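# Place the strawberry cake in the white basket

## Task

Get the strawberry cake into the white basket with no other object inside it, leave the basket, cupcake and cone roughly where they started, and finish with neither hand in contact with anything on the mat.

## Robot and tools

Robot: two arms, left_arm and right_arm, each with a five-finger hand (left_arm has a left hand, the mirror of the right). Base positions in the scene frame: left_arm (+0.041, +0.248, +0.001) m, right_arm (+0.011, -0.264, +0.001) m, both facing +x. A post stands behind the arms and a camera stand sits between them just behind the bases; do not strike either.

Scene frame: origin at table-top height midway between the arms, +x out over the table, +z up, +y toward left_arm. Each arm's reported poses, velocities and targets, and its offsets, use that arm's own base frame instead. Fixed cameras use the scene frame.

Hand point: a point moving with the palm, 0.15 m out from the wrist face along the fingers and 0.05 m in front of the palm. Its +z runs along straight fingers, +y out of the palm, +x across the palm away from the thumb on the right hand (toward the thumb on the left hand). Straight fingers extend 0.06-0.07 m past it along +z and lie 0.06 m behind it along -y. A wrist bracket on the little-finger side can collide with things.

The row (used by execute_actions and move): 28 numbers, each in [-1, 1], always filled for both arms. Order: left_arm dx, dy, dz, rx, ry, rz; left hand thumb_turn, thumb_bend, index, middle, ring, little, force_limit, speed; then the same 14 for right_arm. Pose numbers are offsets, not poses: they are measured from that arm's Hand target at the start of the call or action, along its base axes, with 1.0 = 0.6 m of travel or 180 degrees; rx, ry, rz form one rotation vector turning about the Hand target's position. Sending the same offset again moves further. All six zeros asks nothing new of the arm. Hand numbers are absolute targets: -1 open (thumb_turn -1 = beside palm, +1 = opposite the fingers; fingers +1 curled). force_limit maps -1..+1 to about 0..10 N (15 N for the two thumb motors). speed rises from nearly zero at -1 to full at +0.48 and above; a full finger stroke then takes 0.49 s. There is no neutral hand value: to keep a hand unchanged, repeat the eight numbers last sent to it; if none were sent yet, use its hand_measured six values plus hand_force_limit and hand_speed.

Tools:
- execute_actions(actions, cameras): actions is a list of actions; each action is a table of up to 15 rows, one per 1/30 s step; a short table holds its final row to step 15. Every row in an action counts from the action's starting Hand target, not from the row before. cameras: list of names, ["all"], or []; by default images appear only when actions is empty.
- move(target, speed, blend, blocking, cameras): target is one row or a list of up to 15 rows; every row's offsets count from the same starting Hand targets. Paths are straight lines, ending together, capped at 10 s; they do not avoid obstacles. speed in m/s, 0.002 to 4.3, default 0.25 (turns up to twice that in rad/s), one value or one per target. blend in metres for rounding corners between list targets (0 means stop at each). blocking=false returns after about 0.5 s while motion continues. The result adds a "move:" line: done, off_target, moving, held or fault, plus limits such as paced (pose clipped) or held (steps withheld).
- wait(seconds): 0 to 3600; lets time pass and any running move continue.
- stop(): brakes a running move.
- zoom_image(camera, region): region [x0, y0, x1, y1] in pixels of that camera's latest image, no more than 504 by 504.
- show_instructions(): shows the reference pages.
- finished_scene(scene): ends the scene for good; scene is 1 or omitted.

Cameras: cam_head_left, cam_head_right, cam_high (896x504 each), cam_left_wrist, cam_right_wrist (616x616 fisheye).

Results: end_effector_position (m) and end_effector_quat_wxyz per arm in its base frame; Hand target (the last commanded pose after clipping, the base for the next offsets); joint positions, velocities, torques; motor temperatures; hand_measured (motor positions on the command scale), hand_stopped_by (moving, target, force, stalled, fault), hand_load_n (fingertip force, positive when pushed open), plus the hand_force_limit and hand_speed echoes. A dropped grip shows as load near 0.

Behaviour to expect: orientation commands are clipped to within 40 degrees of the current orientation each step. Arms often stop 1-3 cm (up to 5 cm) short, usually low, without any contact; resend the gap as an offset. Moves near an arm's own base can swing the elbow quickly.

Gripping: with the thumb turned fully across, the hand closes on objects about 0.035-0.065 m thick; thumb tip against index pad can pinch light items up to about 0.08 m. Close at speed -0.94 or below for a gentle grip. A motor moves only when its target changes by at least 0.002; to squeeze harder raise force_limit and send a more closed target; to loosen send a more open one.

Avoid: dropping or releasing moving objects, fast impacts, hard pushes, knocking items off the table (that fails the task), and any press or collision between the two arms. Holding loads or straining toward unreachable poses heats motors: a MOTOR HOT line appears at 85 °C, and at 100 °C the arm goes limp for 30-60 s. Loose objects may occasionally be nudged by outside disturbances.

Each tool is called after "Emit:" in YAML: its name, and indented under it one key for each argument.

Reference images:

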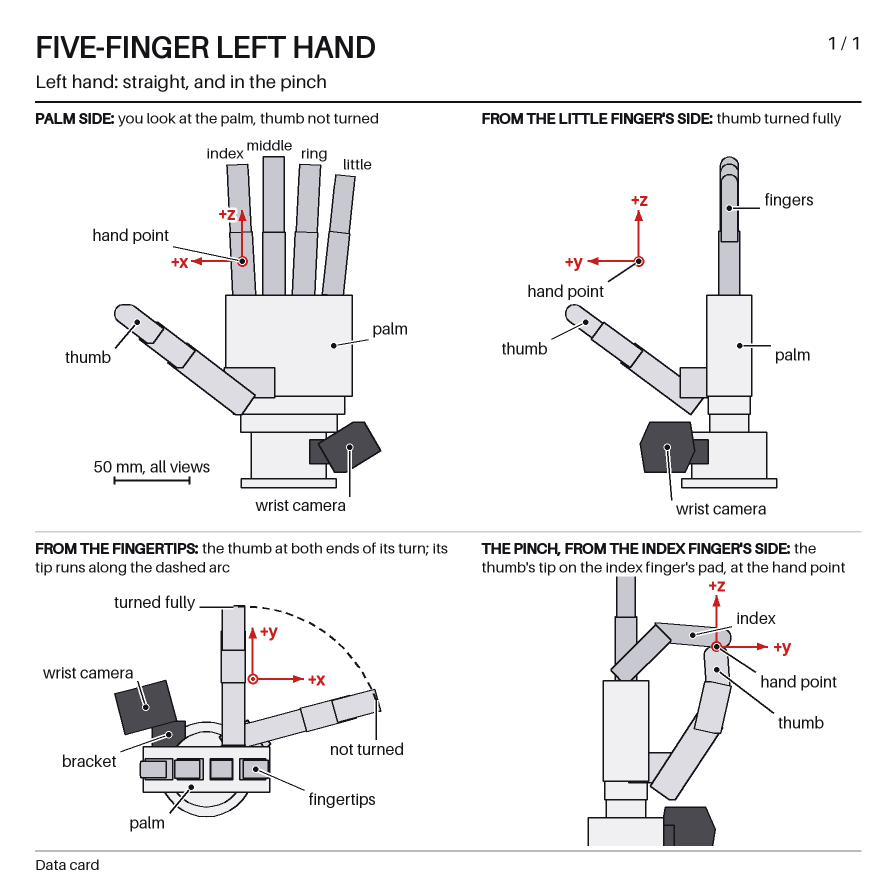

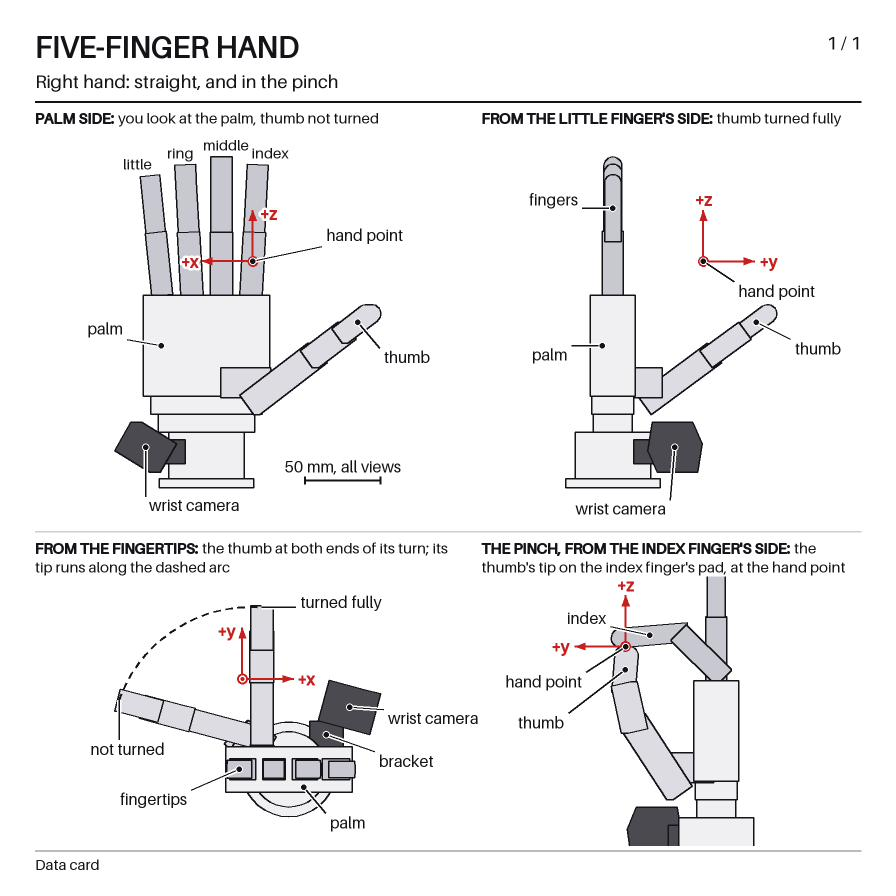

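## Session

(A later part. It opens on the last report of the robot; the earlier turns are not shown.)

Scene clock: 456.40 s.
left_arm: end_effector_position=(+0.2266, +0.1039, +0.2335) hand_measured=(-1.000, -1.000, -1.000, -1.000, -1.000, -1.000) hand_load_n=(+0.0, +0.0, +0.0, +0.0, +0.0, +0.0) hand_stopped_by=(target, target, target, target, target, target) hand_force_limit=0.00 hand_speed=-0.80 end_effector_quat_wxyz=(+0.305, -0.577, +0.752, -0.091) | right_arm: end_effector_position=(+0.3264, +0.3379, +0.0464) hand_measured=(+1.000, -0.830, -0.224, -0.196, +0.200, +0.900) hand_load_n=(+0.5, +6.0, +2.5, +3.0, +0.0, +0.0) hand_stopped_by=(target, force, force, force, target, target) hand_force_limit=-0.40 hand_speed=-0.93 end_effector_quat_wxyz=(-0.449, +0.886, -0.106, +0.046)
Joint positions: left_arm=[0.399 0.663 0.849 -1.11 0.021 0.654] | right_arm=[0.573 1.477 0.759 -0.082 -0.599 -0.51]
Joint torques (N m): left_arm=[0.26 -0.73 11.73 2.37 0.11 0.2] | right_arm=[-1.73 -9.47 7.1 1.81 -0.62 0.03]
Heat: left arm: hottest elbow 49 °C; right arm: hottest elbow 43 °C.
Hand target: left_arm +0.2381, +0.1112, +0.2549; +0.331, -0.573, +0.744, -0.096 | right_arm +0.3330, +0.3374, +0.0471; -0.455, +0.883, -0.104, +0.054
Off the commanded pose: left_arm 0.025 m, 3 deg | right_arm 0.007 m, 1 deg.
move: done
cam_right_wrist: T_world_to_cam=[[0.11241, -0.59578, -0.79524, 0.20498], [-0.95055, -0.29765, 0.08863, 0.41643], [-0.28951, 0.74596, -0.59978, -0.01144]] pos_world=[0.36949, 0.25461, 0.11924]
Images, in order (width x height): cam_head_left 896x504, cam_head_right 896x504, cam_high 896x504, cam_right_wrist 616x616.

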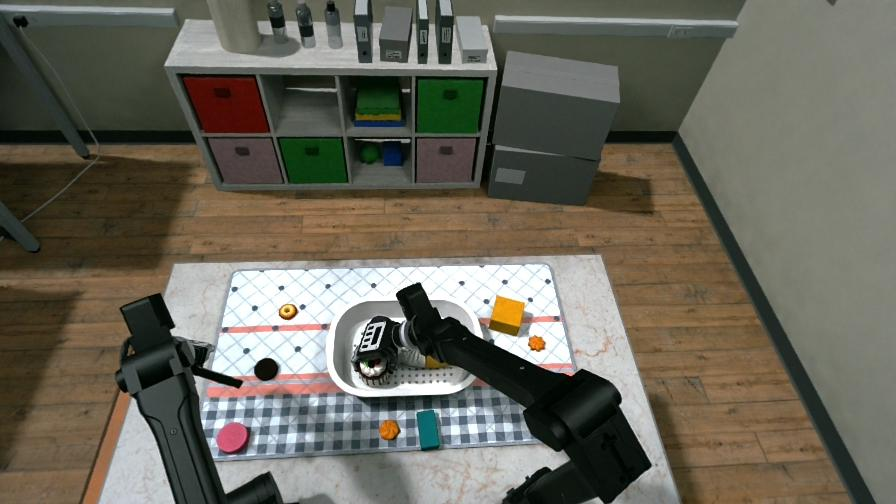

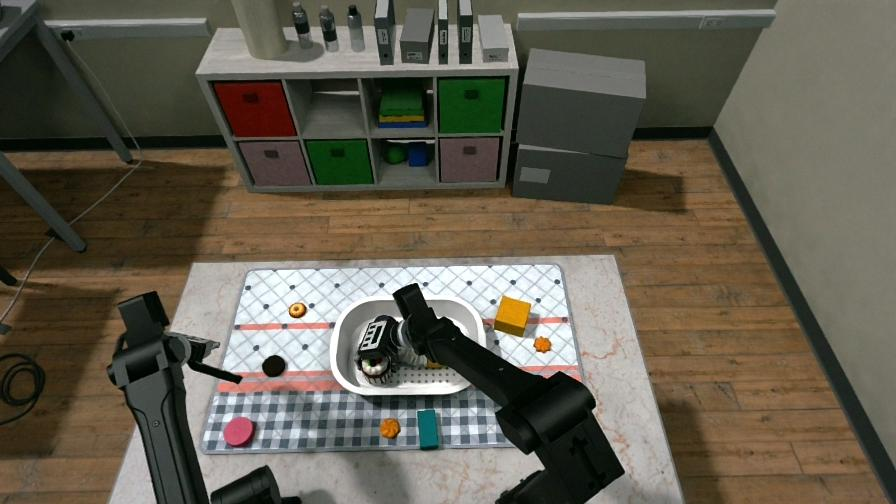

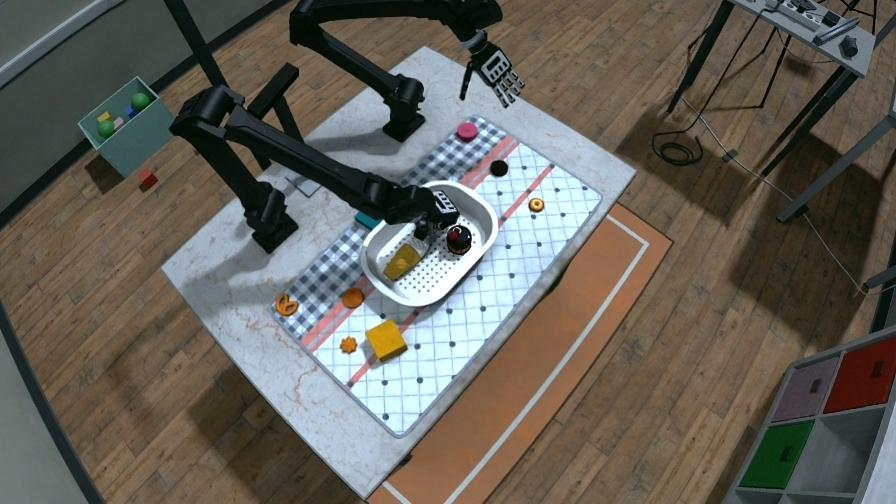

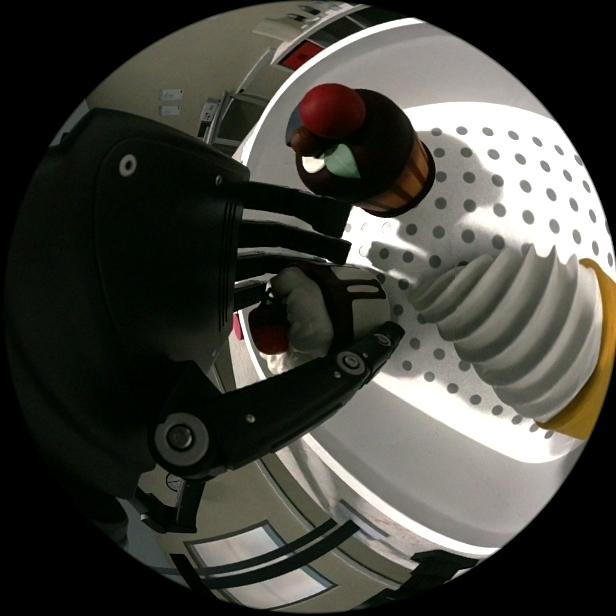

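Emit:
move:
  target:
    - [0, 0, 0, 0, 0, 0, -1, -1, -1, -1, -1, -1, 0, -0.8, -0.01, -0.002, 0.02, 0, 0, 0.056, 1, 0.0, 0.1, 0.1, 0.2, 0.9, -0.4, -0.93]
  speed: 0.05
  cameras: ["cam_head_left", "cam_head_right", "cam_right_wrist", "cam_high"]

Emit:
zoom_image:
  camera: "cam_right_wrist"
  region: [220, 50, 570, 400]

Emit:
zoom_image:
  camera: "cam_head_right"
  region: [310, 270, 510, 450]

Emit:
zoom_image:
  camera: "cam_high"
  region: [400, 180, 500, 290]

Scene clock: 479.67 s.
left_arm: end_effector_position=(+0.2266, +0.1039, +0.2335) hand_measured=(-1.000, -1.000, -1.000, -1.000, -1.000, -1.000) hand_load_n=(+0.0, +0.0, +0.0, +0.0, +0.0, +0.0) hand_stopped_by=(target, target, target, target, target, target) hand_force_limit=0.00 hand_speed=-0.80 end_effector_quat_wxyz=(+0.305, -0.577, +0.752, -0.091) | right_arm: end_effector_position=(+0.3081, +0.3297, +0.0463) hand_measured=(+1.000, -0.830, -0.224, -0.196, +0.200, +0.900) hand_load_n=(+0.0, +6.0, +2.5, +3.0, +0.0, +0.0) hand_stopped_by=(target, force, force, force, target, target) hand_force_limit=-0.40 hand_speed=-0.93 end_effector_quat_wxyz=(-0.450, +0.892, -0.029, +0.003)
Joint positions: left_arm=[0.399 0.663 0.849 -1.11 0.021 0.654] | right_arm=[0.555 1.485 0.788 -0.226 -0.729 -0.696]
Joint torques (N m): left_arm=[0.26 -0.79 11.73 2.39 0.12 0.2] | right_arm=[-1.9 -9.17 10.14 0.44 -0.77 0.05]
Heat: left arm: hottest elbow 49 °C; right arm: hottest elbow 39 °C.
Hand target: left_arm +0.2381, +0.1112, +0.2549; +0.331, -0.573, +0.744, -0.096 | right_arm +0.3267, +0.3362, +0.0589; -0.457, +0.889, -0.026, +0.014
Off the commanded pose: left_arm 0.025 m, 3 deg | right_arm 0.024 m, 2 deg.
move: off_target (right_arm)
cam_right_wrist: T_world_to_cam=[[0.21066, -0.56861, -0.79518, 0.16284], [-0.88225, -0.46091, 0.09586, 0.42909], [-0.42102, 0.68135, -0.59875, 0.05124]] pos_world=[0.36583, 0.25545, 0.11903]
Images, in order (width x height): cam_head_left 896x504, cam_head_right 896x504, cam_high 896x504, cam_right_wrist 616x616.

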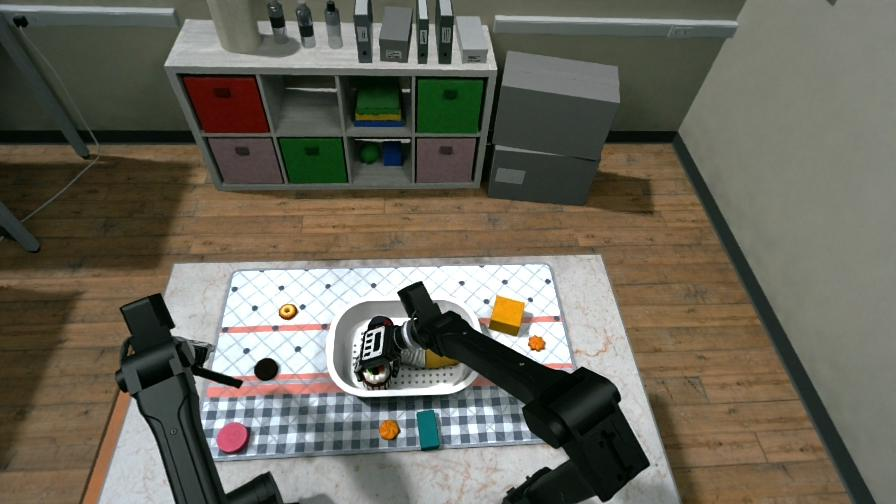

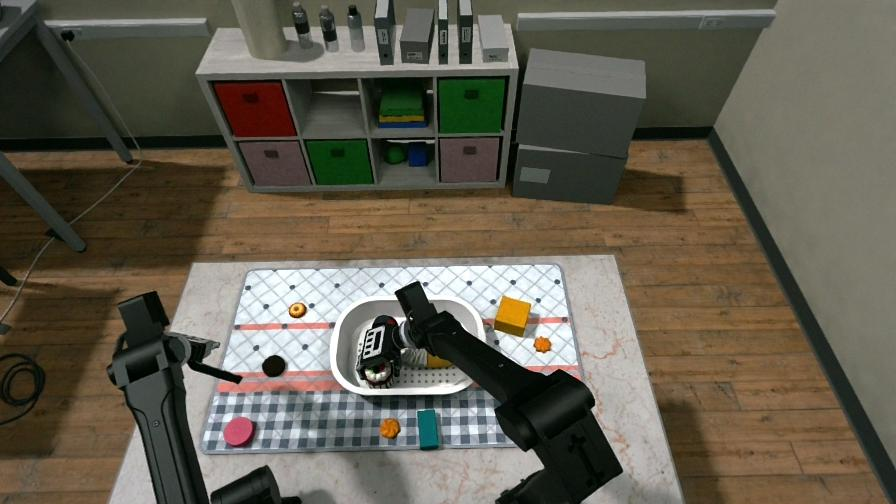

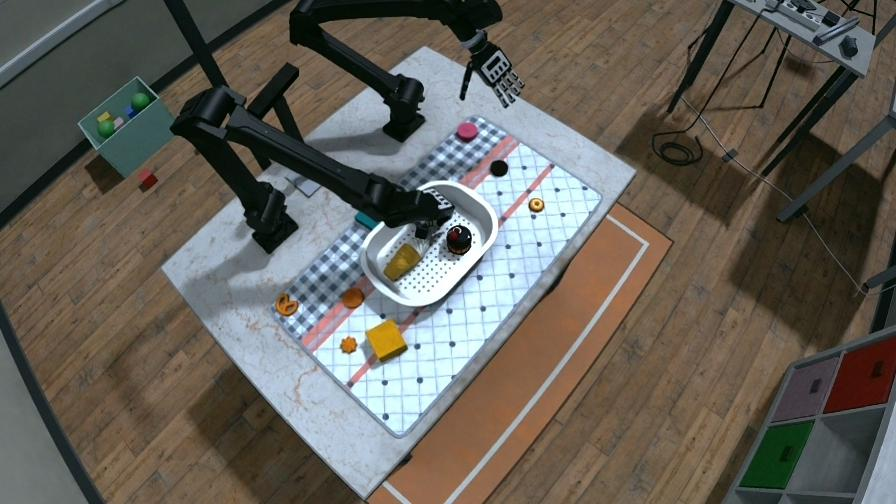

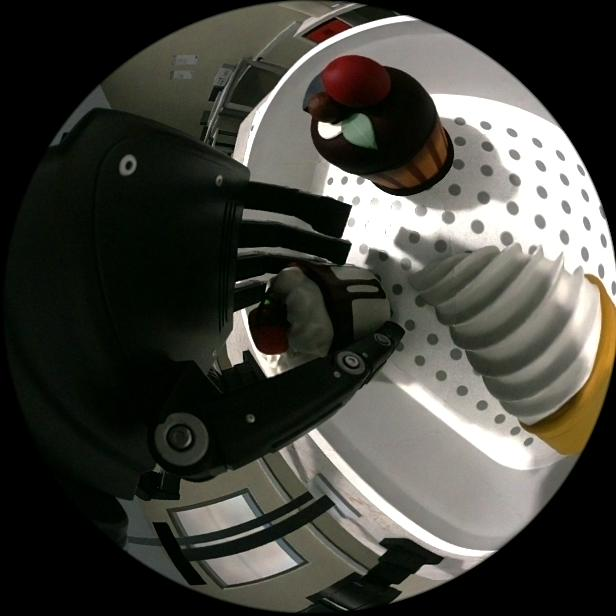

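Scaled by 1.440 from the camera's image (finer frame: 880x880).

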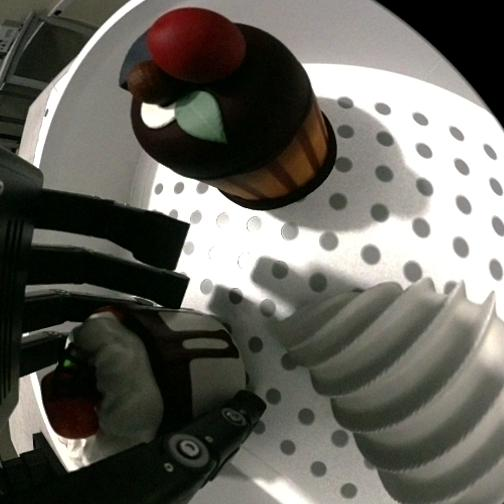

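Scaled by 2.520 from the camera's image (finer frame: 1280x720).

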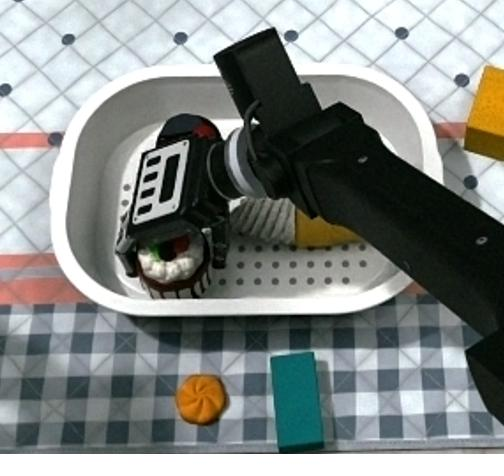

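Scaled by 4.582 from the camera's image (finer frame: 1280x720).

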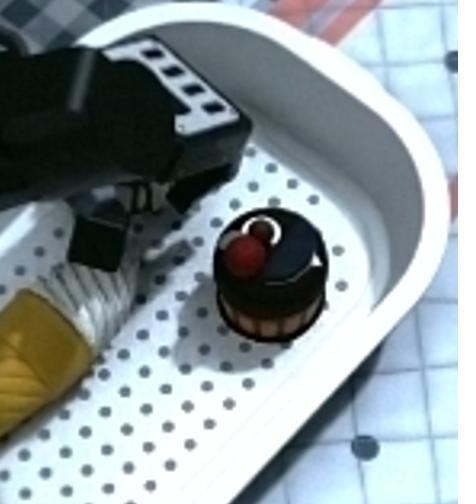

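Emit:
move:
  target:
    - [0, 0, 0, 0, 0, 0, -1, -1, -1, -1, -1, -1, 0, -0.8, 0.016, 0.005, 0.004, 0, 0, 0, 1, 0.0, 0.1, 0.1, 0.2, 0.9, -0.4, -0.93]
  speed: 0.05
  cameras: ["cam_head_right"]

Emit:
zoom_image:
  camera: "cam_head_right"
  region: [310, 270, 510, 450]

Scene clock: 486.27 s.
left_arm: end_effector_position=(+0.2266, +0.1039, +0.2335) hand_measured=(-1.000, -1.000, -1.000, -1.000, -1.000, -1.000) hand_load_n=(+0.0, +0.0, +0.0, +0.0, +0.0, +0.0) hand_stopped_by=(target, target, target, target, target, target) hand_force_limit=0.00 hand_speed=-0.80 end_effector_quat_wxyz=(+0.305, -0.577, +0.752, -0.091) | right_arm: end_effector_position=(+0.3154, +0.3322, +0.0471) hand_measured=(+1.000, -0.830, -0.224, -0.196, +0.200, +0.900) hand_load_n=(+0.0, +6.0, +2.5, +3.0, +0.0, +0.0) hand_stopped_by=(target, force, force, force, target, target) hand_force_limit=-0.40 hand_speed=-0.93 end_effector_quat_wxyz=(-0.449, +0.893, -0.030, +0.000)
Joint positions: left_arm=[0.399 0.663 0.849 -1.11 0.021 0.654] | right_arm=[0.55 1.505 0.816 -0.244 -0.733 -0.7]
Joint torques (N m): left_arm=[0.38 -0.67 11.73 2.39 0.12 0.21] | right_arm=[-1.96 -9.76 10.37 0.57 -0.74 0.03]
Heat: left arm: hottest elbow 50 °C; right arm: hottest elbow 40 °C.
Hand target: left_arm +0.2381, +0.1112, +0.2549; +0.331, -0.573, +0.744, -0.096 | right_arm +0.3364, +0.3392, +0.0614; -0.458, +0.889, -0.026, +0.014
Off the commanded pose: left_arm 0.025 m, 3 deg | right_arm 0.026 m, 2 deg.
move: off_target (right_arm)

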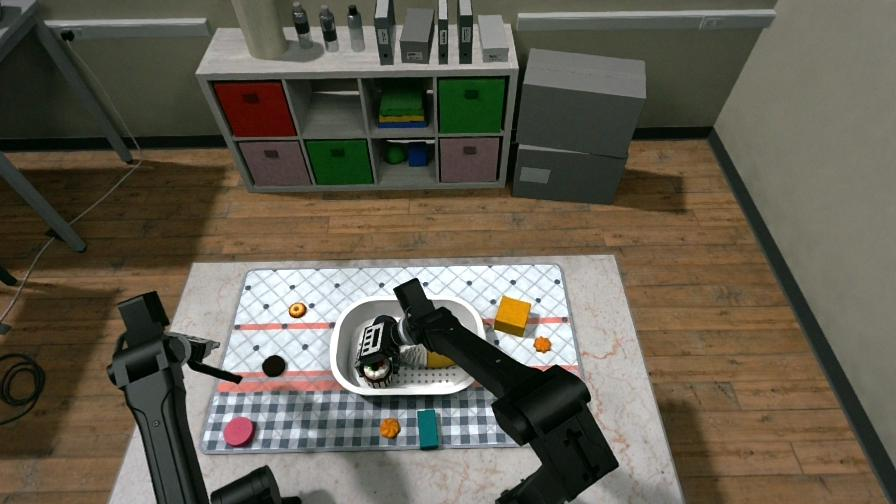

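Scaled by 2.520 from the camera's image (finer frame: 1280x720).

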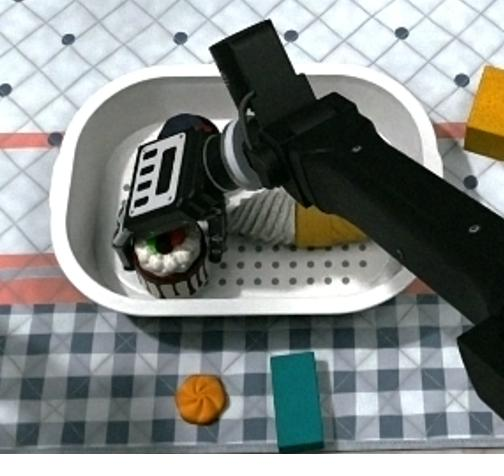

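Emit:
move:
  target:
    - [0, 0, 0, 0, 0, 0, -1, -1, -1, -1, -1, -1, 0, -0.8, -0.013, -0.005, -0.027, 0, 0, 0, 1, 0.0, 0.1, 0.1, 0.2, 0.9, -0.4, -0.93]
  speed: 0.04
  cameras: ["cam_head_right", "cam_right_wrist"]

Emit:
zoom_image:
  camera: "cam_head_right"
  region: [330, 310, 430, 400]

Emit:
zoom_image:
  camera: "cam_right_wrist"
  region: [220, 150, 500, 430]

Scene clock: 492.83 s.
left_arm: end_effector_position=(+0.2266, +0.1039, +0.2335) hand_measured=(-1.000, -1.000, -1.000, -1.000, -1.000, -1.000) hand_load_n=(+0.0, +0.0, +0.0, +0.0, +0.0, +0.0) hand_stopped_by=(target, target, target, target, target, target) hand_force_limit=0.00 hand_speed=-0.80 end_effector_quat_wxyz=(+0.305, -0.577, +0.752, -0.091) | right_arm: end_effector_position=(+0.3194, +0.3346, +0.0436) hand_measured=(+1.000, -0.830, -0.224, -0.196, +0.200, +0.900) hand_load_n=(+0.0, +5.5, +2.5, +3.0, +0.0, +0.5) hand_stopped_by=(target, force, force, force, target, target) hand_force_limit=-0.40 hand_speed=-0.93 end_effector_quat_wxyz=(-0.452, +0.892, -0.028, +0.005)
Joint positions: left_arm=[0.399 0.663 0.849 -1.11 0.021 0.654] | right_arm=[0.55 1.518 0.816 -0.218 -0.733 -0.701]
Joint torques (N m): left_arm=[0.32 -0.67 11.73 2.39 0.12 0.2] | right_arm=[-1.79 -9.82 7.6 1.62 -0.66 0.07]
Heat: left arm: hottest elbow 50 °C; right arm: hottest elbow 40 °C.
Hand target: left_arm +0.2381, +0.1112, +0.2549; +0.331, -0.573, +0.744, -0.096 | right_arm +0.3287, +0.3362, +0.0452; -0.458, +0.889, -0.026, +0.014
Off the commanded pose: left_arm 0.025 m, 3 deg | right_arm 0.010 m, 1 deg.
move: done
cam_right_wrist: T_world_to_cam=[[0.21358, -0.56535, -0.79672, 0.15918], [-0.88235, -0.46169, 0.09108, 0.4421], [-0.41933, 0.68353, -0.59745, 0.04968]] pos_world=[0.37693, 0.26015, 0.11623]

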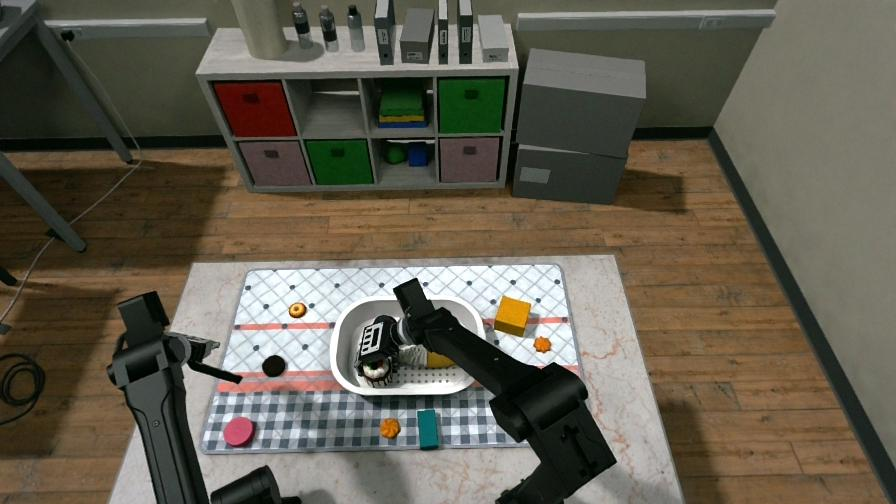

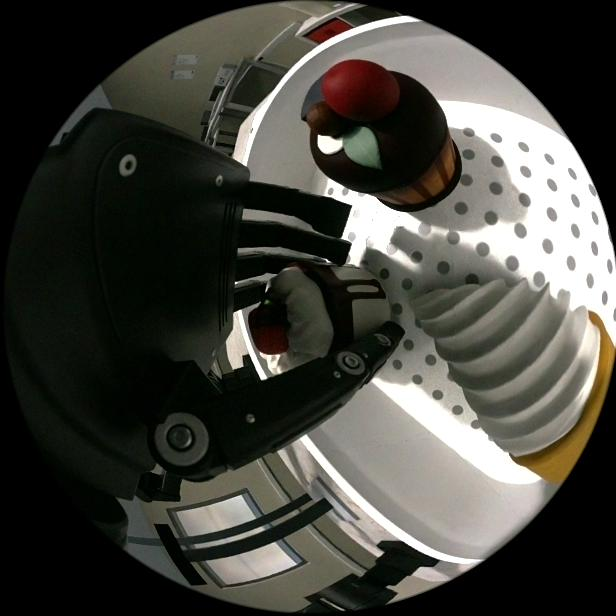

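Scaled by 5.040 from the camera's image (finer frame: 1280x720).

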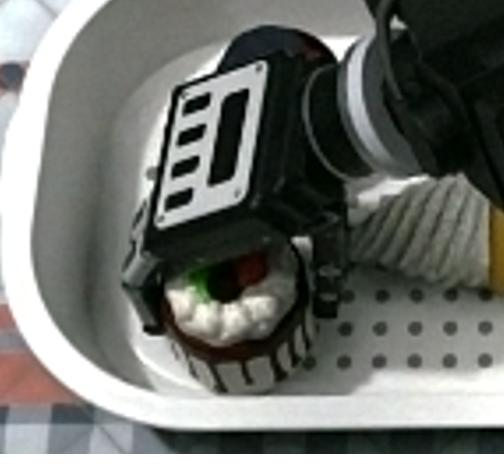

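Scaled by 1.800 from the camera's image (finer frame: 880x880).

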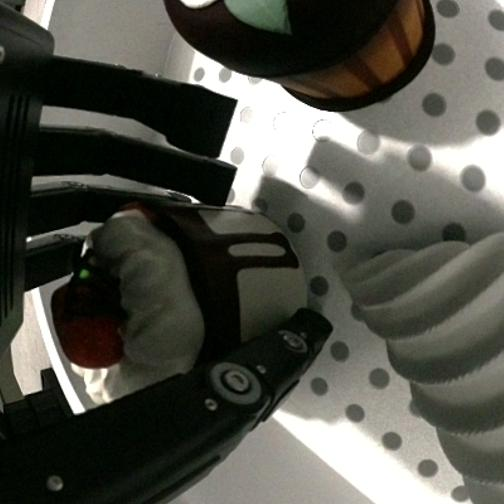

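Emit:
move:
  target:
    - [0, 0, 0, 0, 0, 0, -1, -1, -1, -1, -1, -1, 0, -0.8, 0.001, 0.001, -0.0085, 0, 0, 0, 1, 0.0, 0.1, 0.1, 0.2, 0.9, -0.4, -0.93]
  speed: 0.03
  cameras: ["cam_right_wrist"]

Emit:
zoom_image:
  camera: "cam_right_wrist"
  region: [260, 240, 420, 400]

Scene clock: 497.63 s.
left_arm: end_effector_position=(+0.2266, +0.1039, +0.2335) hand_measured=(-1.000, -1.000, -1.000, -1.000, -1.000, -1.000) hand_load_n=(+0.0, +0.0, +0.0, +0.0, +0.0, +0.0) hand_stopped_by=(target, target, target, target, target, target) hand_force_limit=0.00 hand_speed=-0.80 end_effector_quat_wxyz=(+0.305, -0.577, +0.752, -0.091) | right_arm: end_effector_position=(+0.3214, +0.3359, +0.0398) hand_measured=(+1.000, -0.830, -0.224, -0.196, +0.200, +0.900) hand_load_n=(+0.0, +6.0, +2.5, +3.0, +0.0, +0.0) hand_stopped_by=(target, force, force, force, target, target) hand_force_limit=-0.40 hand_speed=-0.93 end_effector_quat_wxyz=(-0.453, +0.891, -0.027, +0.006)
Joint positions: left_arm=[0.399 0.663 0.849 -1.11 0.021 0.654] | right_arm=[0.55 1.531 0.816 -0.203 -0.734 -0.701]
Joint torques (N m): left_arm=[0.32 -0.73 11.74 2.39 0.11 0.2] | right_arm=[-1.73 -9.88 7.3 1.58 -0.63 0.08]
Heat: left arm: hottest elbow 50 °C; right arm: hottest elbow 40 °C.
Hand target: left_arm +0.2381, +0.1112, +0.2549; +0.331, -0.573, +0.744, -0.096 | right_arm +0.3292, +0.3368, +0.0401; -0.457, +0.889, -0.026, +0.014
Off the commanded pose: left_arm 0.025 m, 3 deg | right_arm 0.008 m, 1 deg.
move: done
cam_right_wrist: T_world_to_cam=[[0.21596, -0.56367, -0.79727, 0.15508], [-0.88247, -0.46212, 0.08768, 0.44514], [-0.41786, 0.68463, -0.59722, 0.04641]] pos_world=[0.37872, 0.26134, 0.11233]

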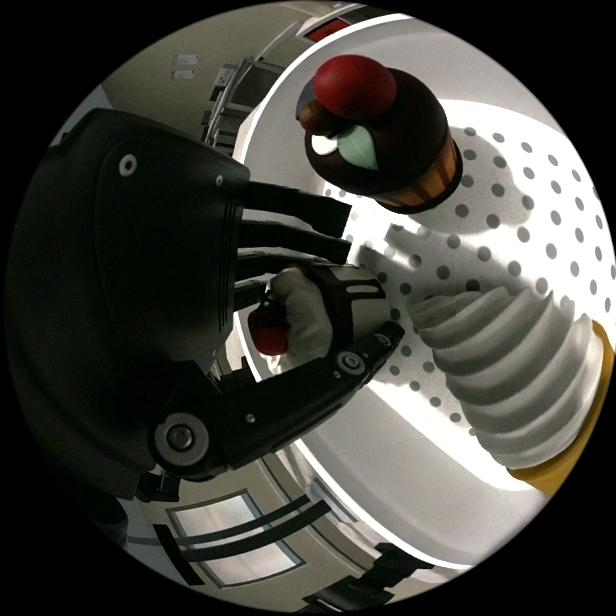

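Scaled by 3.150 from the camera's image (finer frame: 880x880).

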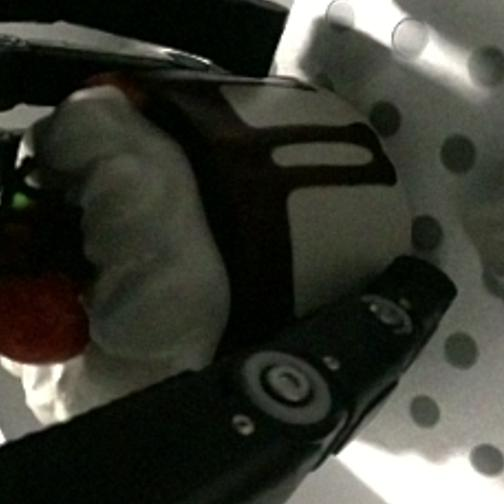

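Emit:
move:
  target:
    - [0, 0, 0, 0, 0, 0, -1, -1, -1, -1, -1, -1, 0, -0.8, 0, 0, -0.007, 0, 0, 0, 1, 0.0, 0.1, 0.1, 0.2, 0.9, -0.4, -0.93]
  speed: 0.03
  cameras: ["cam_right_wrist"]

Emit:
zoom_image:
  camera: "cam_right_wrist"
  region: [260, 240, 420, 400]

Scene clock: 501.97 s.
left_arm: end_effector_position=(+0.2266, +0.1039, +0.2335) hand_measured=(-1.000, -1.000, -1.000, -1.000, -1.000, -1.000) hand_load_n=(+0.0, +0.0, +0.0, +0.0, -0.5, +0.0) hand_stopped_by=(target, target, target, target, target, target) hand_force_limit=0.00 hand_speed=-0.80 end_effector_quat_wxyz=(+0.305, -0.577, +0.752, -0.091) | right_arm: end_effector_position=(+0.3235, +0.3373, +0.0396) hand_measured=(+1.000, -0.830, -0.224, -0.196, +0.200, +0.900) hand_load_n=(+1.0, +5.5, +2.5, +3.0, +0.0, +0.5) hand_stopped_by=(target, force, force, force, target, target) hand_force_limit=-0.40 hand_speed=-0.93 end_effector_quat_wxyz=(-0.455, +0.890, -0.025, +0.009)
Joint positions: left_arm=[0.399 0.663 0.849 -1.11 0.021 0.654] | right_arm=[0.55 1.534 0.816 -0.19 -0.734 -0.701]
Joint torques (N m): left_arm=[0.32 -0.73 11.7 2.39 0.12 0.2] | right_arm=[-1.61 -9.41 7.01 1.62 -0.61 0.09]
Heat: left arm: hottest elbow 50 °C; right arm: hottest elbow 40 °C.
Hand target: left_arm +0.2381, +0.1112, +0.2549; +0.331, -0.573, +0.744, -0.096 | right_arm +0.3293, +0.3368, +0.0360; -0.457, +0.889, -0.026, +0.014
Off the commanded pose: left_arm 0.025 m, 3 deg | right_arm 0.007 m, 1 deg.
move: done
cam_right_wrist: T_world_to_cam=[[0.22247, -0.55939, -0.79849, 0.15178], [-0.88299, -0.46284, 0.07823, 0.44836], [-0.41333, 0.68765, -0.59691, 0.04375]] pos_world=[0.38021, 0.26234, 0.11224]

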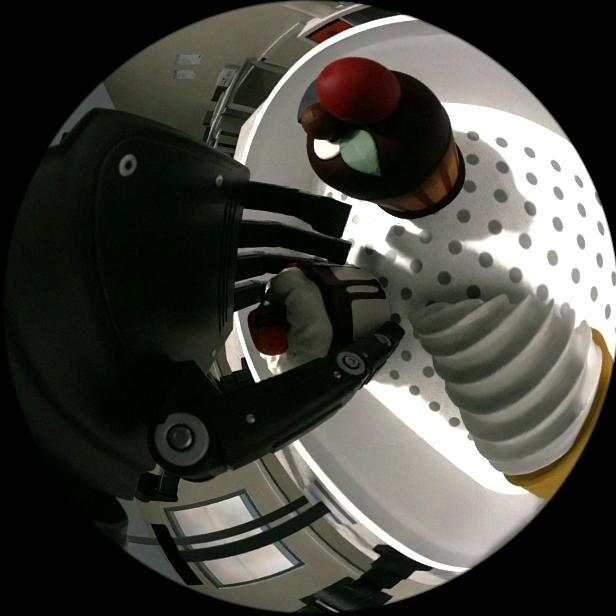

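Scaled by 3.150 from the camera's image (finer frame: 880x880).

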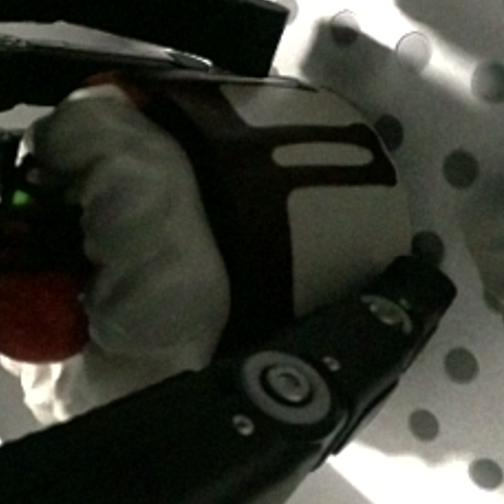

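Emit:
move:
  target:
    - [0, 0, 0, 0, 0, 0, -1, -1, -1, -1, -1, -1, 0, -0.8, 0, 0, 0.004, 0, 0, 0, 1, -1, -0.34, -0.38, 0.2, 0.9, -0.4, -0.93]
  speed: 0.02
  cameras: ["cam_right_wrist", "cam_head_right", "cam_head_left"]

Emit:
zoom_image:
  camera: "cam_right_wrist"
  region: [240, 220, 440, 420]

Emit:
zoom_image:
  camera: "cam_head_right"
  region: [330, 310, 430, 400]

Scene clock: 514.97 s.
left_arm: end_effector_position=(+0.2266, +0.1039, +0.2335) hand_measured=(-1.000, -1.000, -1.000, -1.000, -1.000, -1.000) hand_load_n=(+0.0, +0.0, +0.0, +0.0, +0.0, +0.0) hand_stopped_by=(target, target, target, target, target, target) hand_force_limit=0.00 hand_speed=-0.80 end_effector_quat_wxyz=(+0.305, -0.577, +0.752, -0.091) | right_arm: end_effector_position=(+0.3235, +0.3373, +0.0396) hand_measured=(+1.000, -1.000, -0.340, -0.380, +0.200, +0.900) hand_load_n=(+0.0, +0.0, +0.0, +0.0, +0.0, +0.0) hand_stopped_by=(target, target, target, target, target, target) hand_force_limit=-0.40 hand_speed=-0.93 end_effector_quat_wxyz=(-0.455, +0.890, -0.025, +0.009)
Joint positions: left_arm=[0.399 0.663 0.849 -1.11 0.021 0.654] | right_arm=[0.55 1.534 0.816 -0.19 -0.734 -0.701]
Joint torques (N m): left_arm=[0.26 -0.73 11.73 2.39 0.11 0.21] | right_arm=[-1.67 -9.76 7.19 1.36 -0.61 0.08]
Heat: left arm: hottest elbow 50 °C; right arm: hottest elbow 39 °C.
Hand target: left_arm +0.2381, +0.1112, +0.2549; +0.331, -0.573, +0.744, -0.096 | right_arm +0.3293, +0.3368, +0.0384; -0.458, +0.889, -0.026, +0.014
Off the commanded pose: left_arm 0.025 m, 3 deg | right_arm 0.006 m, 1 deg.
move: done
cam_right_wrist: T_world_to_cam=[[0.22269, -0.55928, -0.79851, 0.15175], [-0.88305, -0.46278, 0.07787, 0.4484], [-0.41308, 0.68778, -0.59693, 0.04369]] pos_world=[0.38021, 0.26234, 0.11234]
Images, in order (width x height): cam_head_left 896x504, cam_head_right 896x504, cam_right_wrist 616x616.

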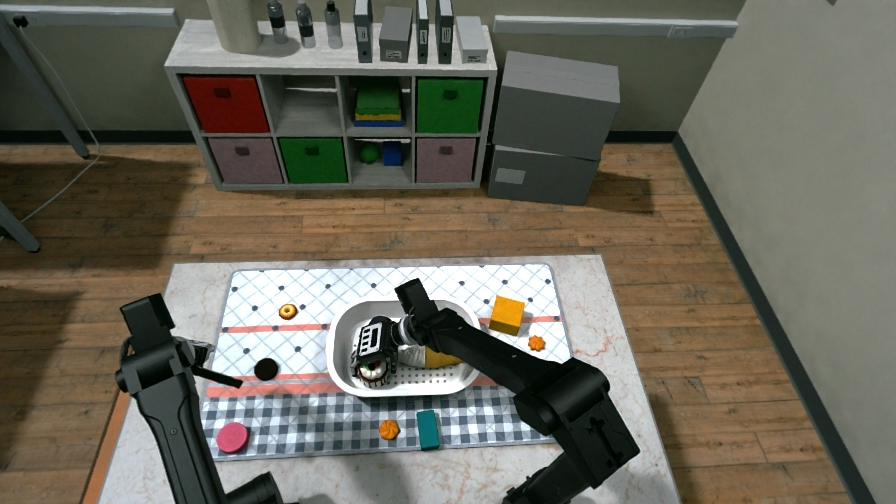

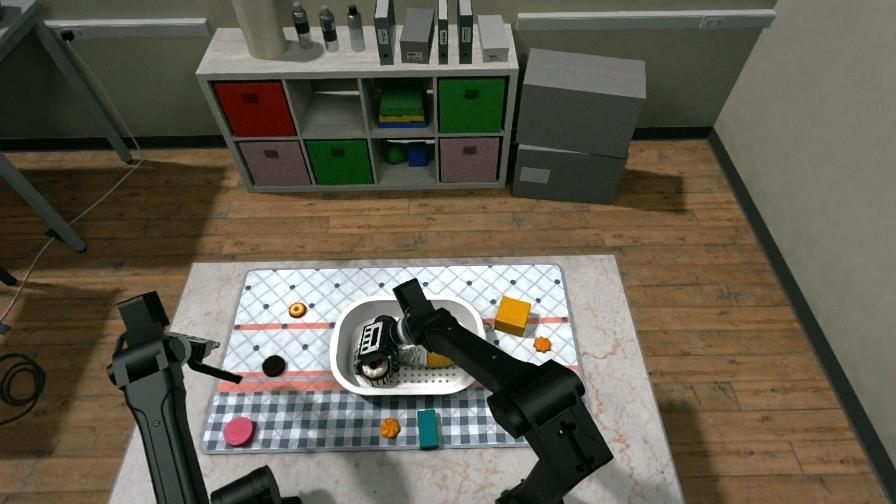

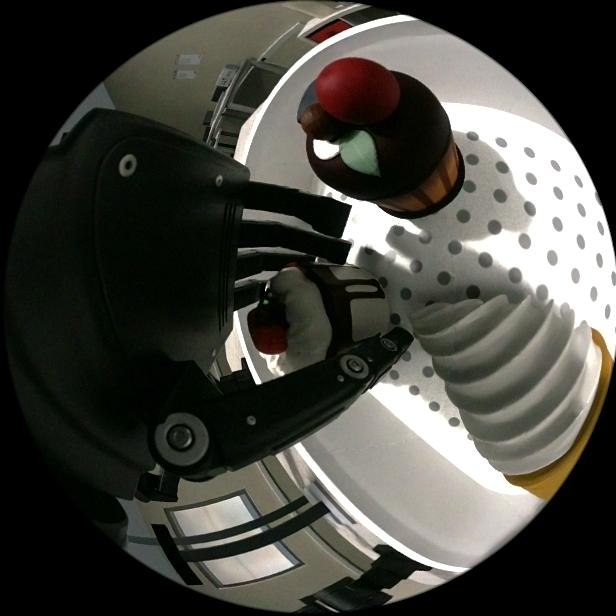

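Scaled by 2.520 from the camera's image (finer frame: 880x880).

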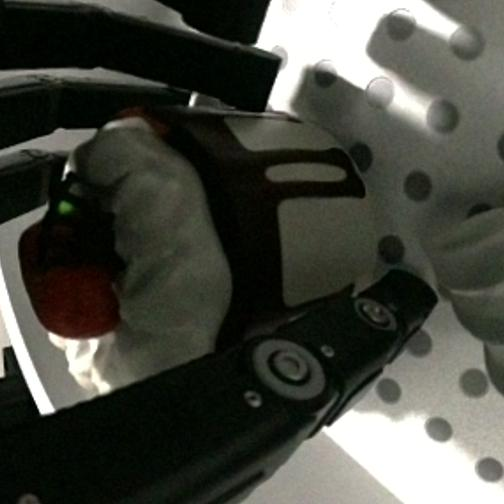

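Scaled by 5.040 from the camera's image (finer frame: 1280x720).

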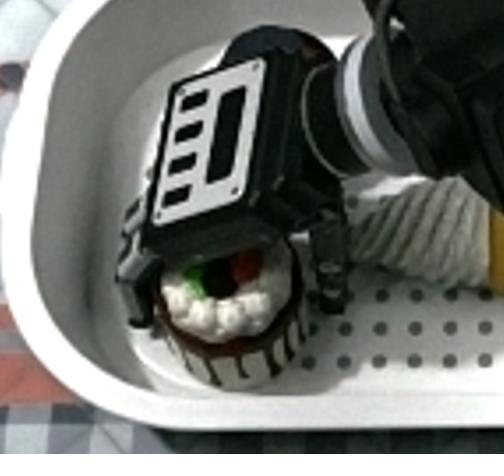

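Emit:
move:
  target:
    - [0, 0, 0, 0, 0, 0, -1, -1, -1, -1, -1, -1, 0, -0.8, 0.0167, 0.01, 0.027, 0, 0, 0, 1, -1, -0.34, -0.38, 0.2, 0.9, -0.4, -0.93]
  speed: 0.05
  cameras: ["cam_right_wrist", "cam_head_right"]

Emit:
zoom_image:
  camera: "cam_head_right"
  region: [330, 310, 430, 400]

Emit:
zoom_image:
  camera: "cam_right_wrist"
  region: [240, 220, 440, 420]

Scene clock: 524.13 s.
left_arm: end_effector_position=(+0.2266, +0.1039, +0.2335) hand_measured=(-1.000, -1.000, -1.000, -1.000, -1.000, -1.000) hand_load_n=(+0.0, +0.0, +0.0, +0.0, -0.5, +0.0) hand_stopped_by=(target, target, target, target, target, target) hand_force_limit=0.00 hand_speed=-0.80 end_effector_quat_wxyz=(+0.305, -0.577, +0.752, -0.091) | right_arm: end_effector_position=(+0.3206, +0.3355, +0.0397) hand_measured=(+1.000, -1.000, -0.340, -0.380, +0.200, +0.900) hand_load_n=(+0.0, +0.0, +0.0, +0.0, +0.0, +0.5) hand_stopped_by=(target, target, target, target, target, target) hand_force_limit=-0.40 hand_speed=-0.93 end_effector_quat_wxyz=(-0.450, +0.893, -0.030, +0.000)
Joint positions: left_arm=[0.399 0.663 0.849 -1.11 0.021 0.654] | right_arm=[0.55 1.534 0.823 -0.221 -0.734 -0.701]
Joint torques (N m): left_arm=[0.26 -0.73 11.73 2.39 0.12 0.2] | right_arm=[-1.67 -10.46 10.02 0.43 -0.61 0.08]
Heat: left arm: hottest elbow 50 °C; right arm: hottest elbow 39 °C.
Hand target: left_arm +0.2381, +0.1112, +0.2549; +0.331, -0.573, +0.744, -0.096 | right_arm +0.3393, +0.3428, +0.0546; -0.458, +0.889, -0.026, +0.014
Off the commanded pose: left_arm 0.025 m, 3 deg | right_arm 0.025 m, 2 deg.
move: off_target (right_arm)
cam_right_wrist: T_world_to_cam=[[0.20639, -0.56929, -0.79581, 0.1599], [-0.8812, -0.46167, 0.10171, 0.44305], [-0.4253, 0.68028, -0.59694, 0.05015]] pos_world=[0.37874, 0.26146, 0.11212]
Images, in order (width x height): cam_head_right 896x504, cam_right_wrist 616x616.

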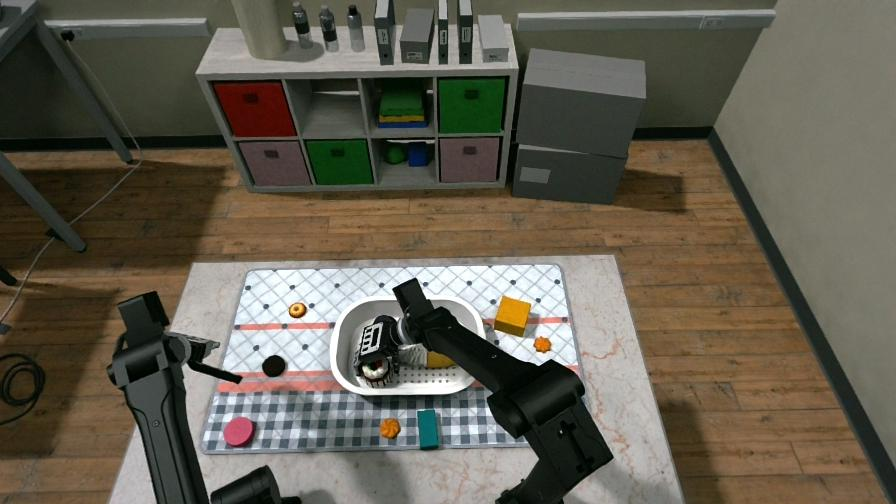

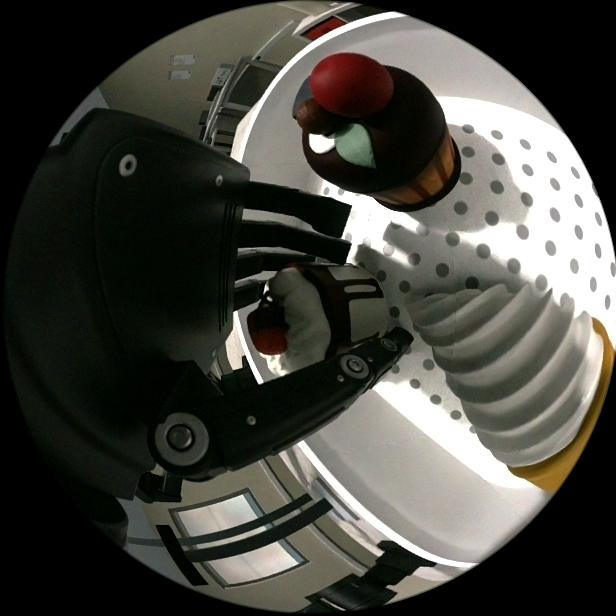

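Scaled by 5.040 from the camera's image (finer frame: 1280x720).

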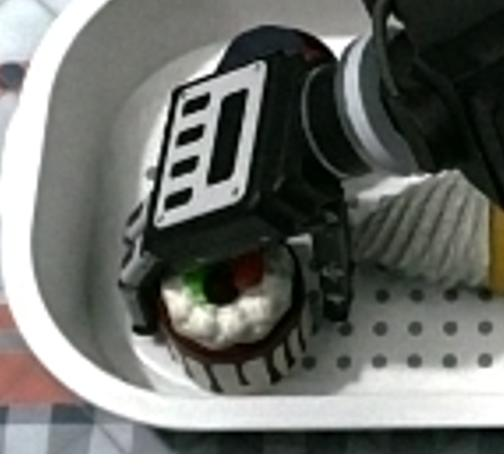

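Scaled by 2.520 from the camera's image (finer frame: 880x880).

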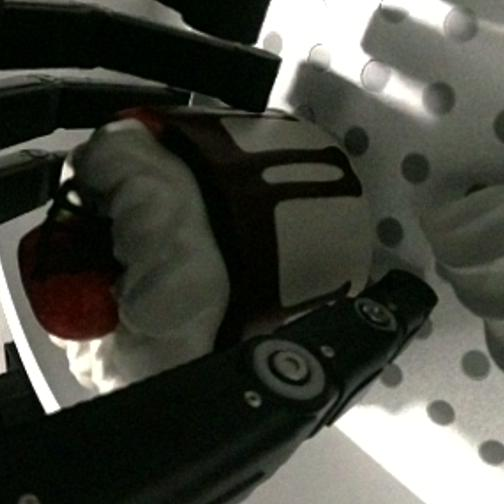

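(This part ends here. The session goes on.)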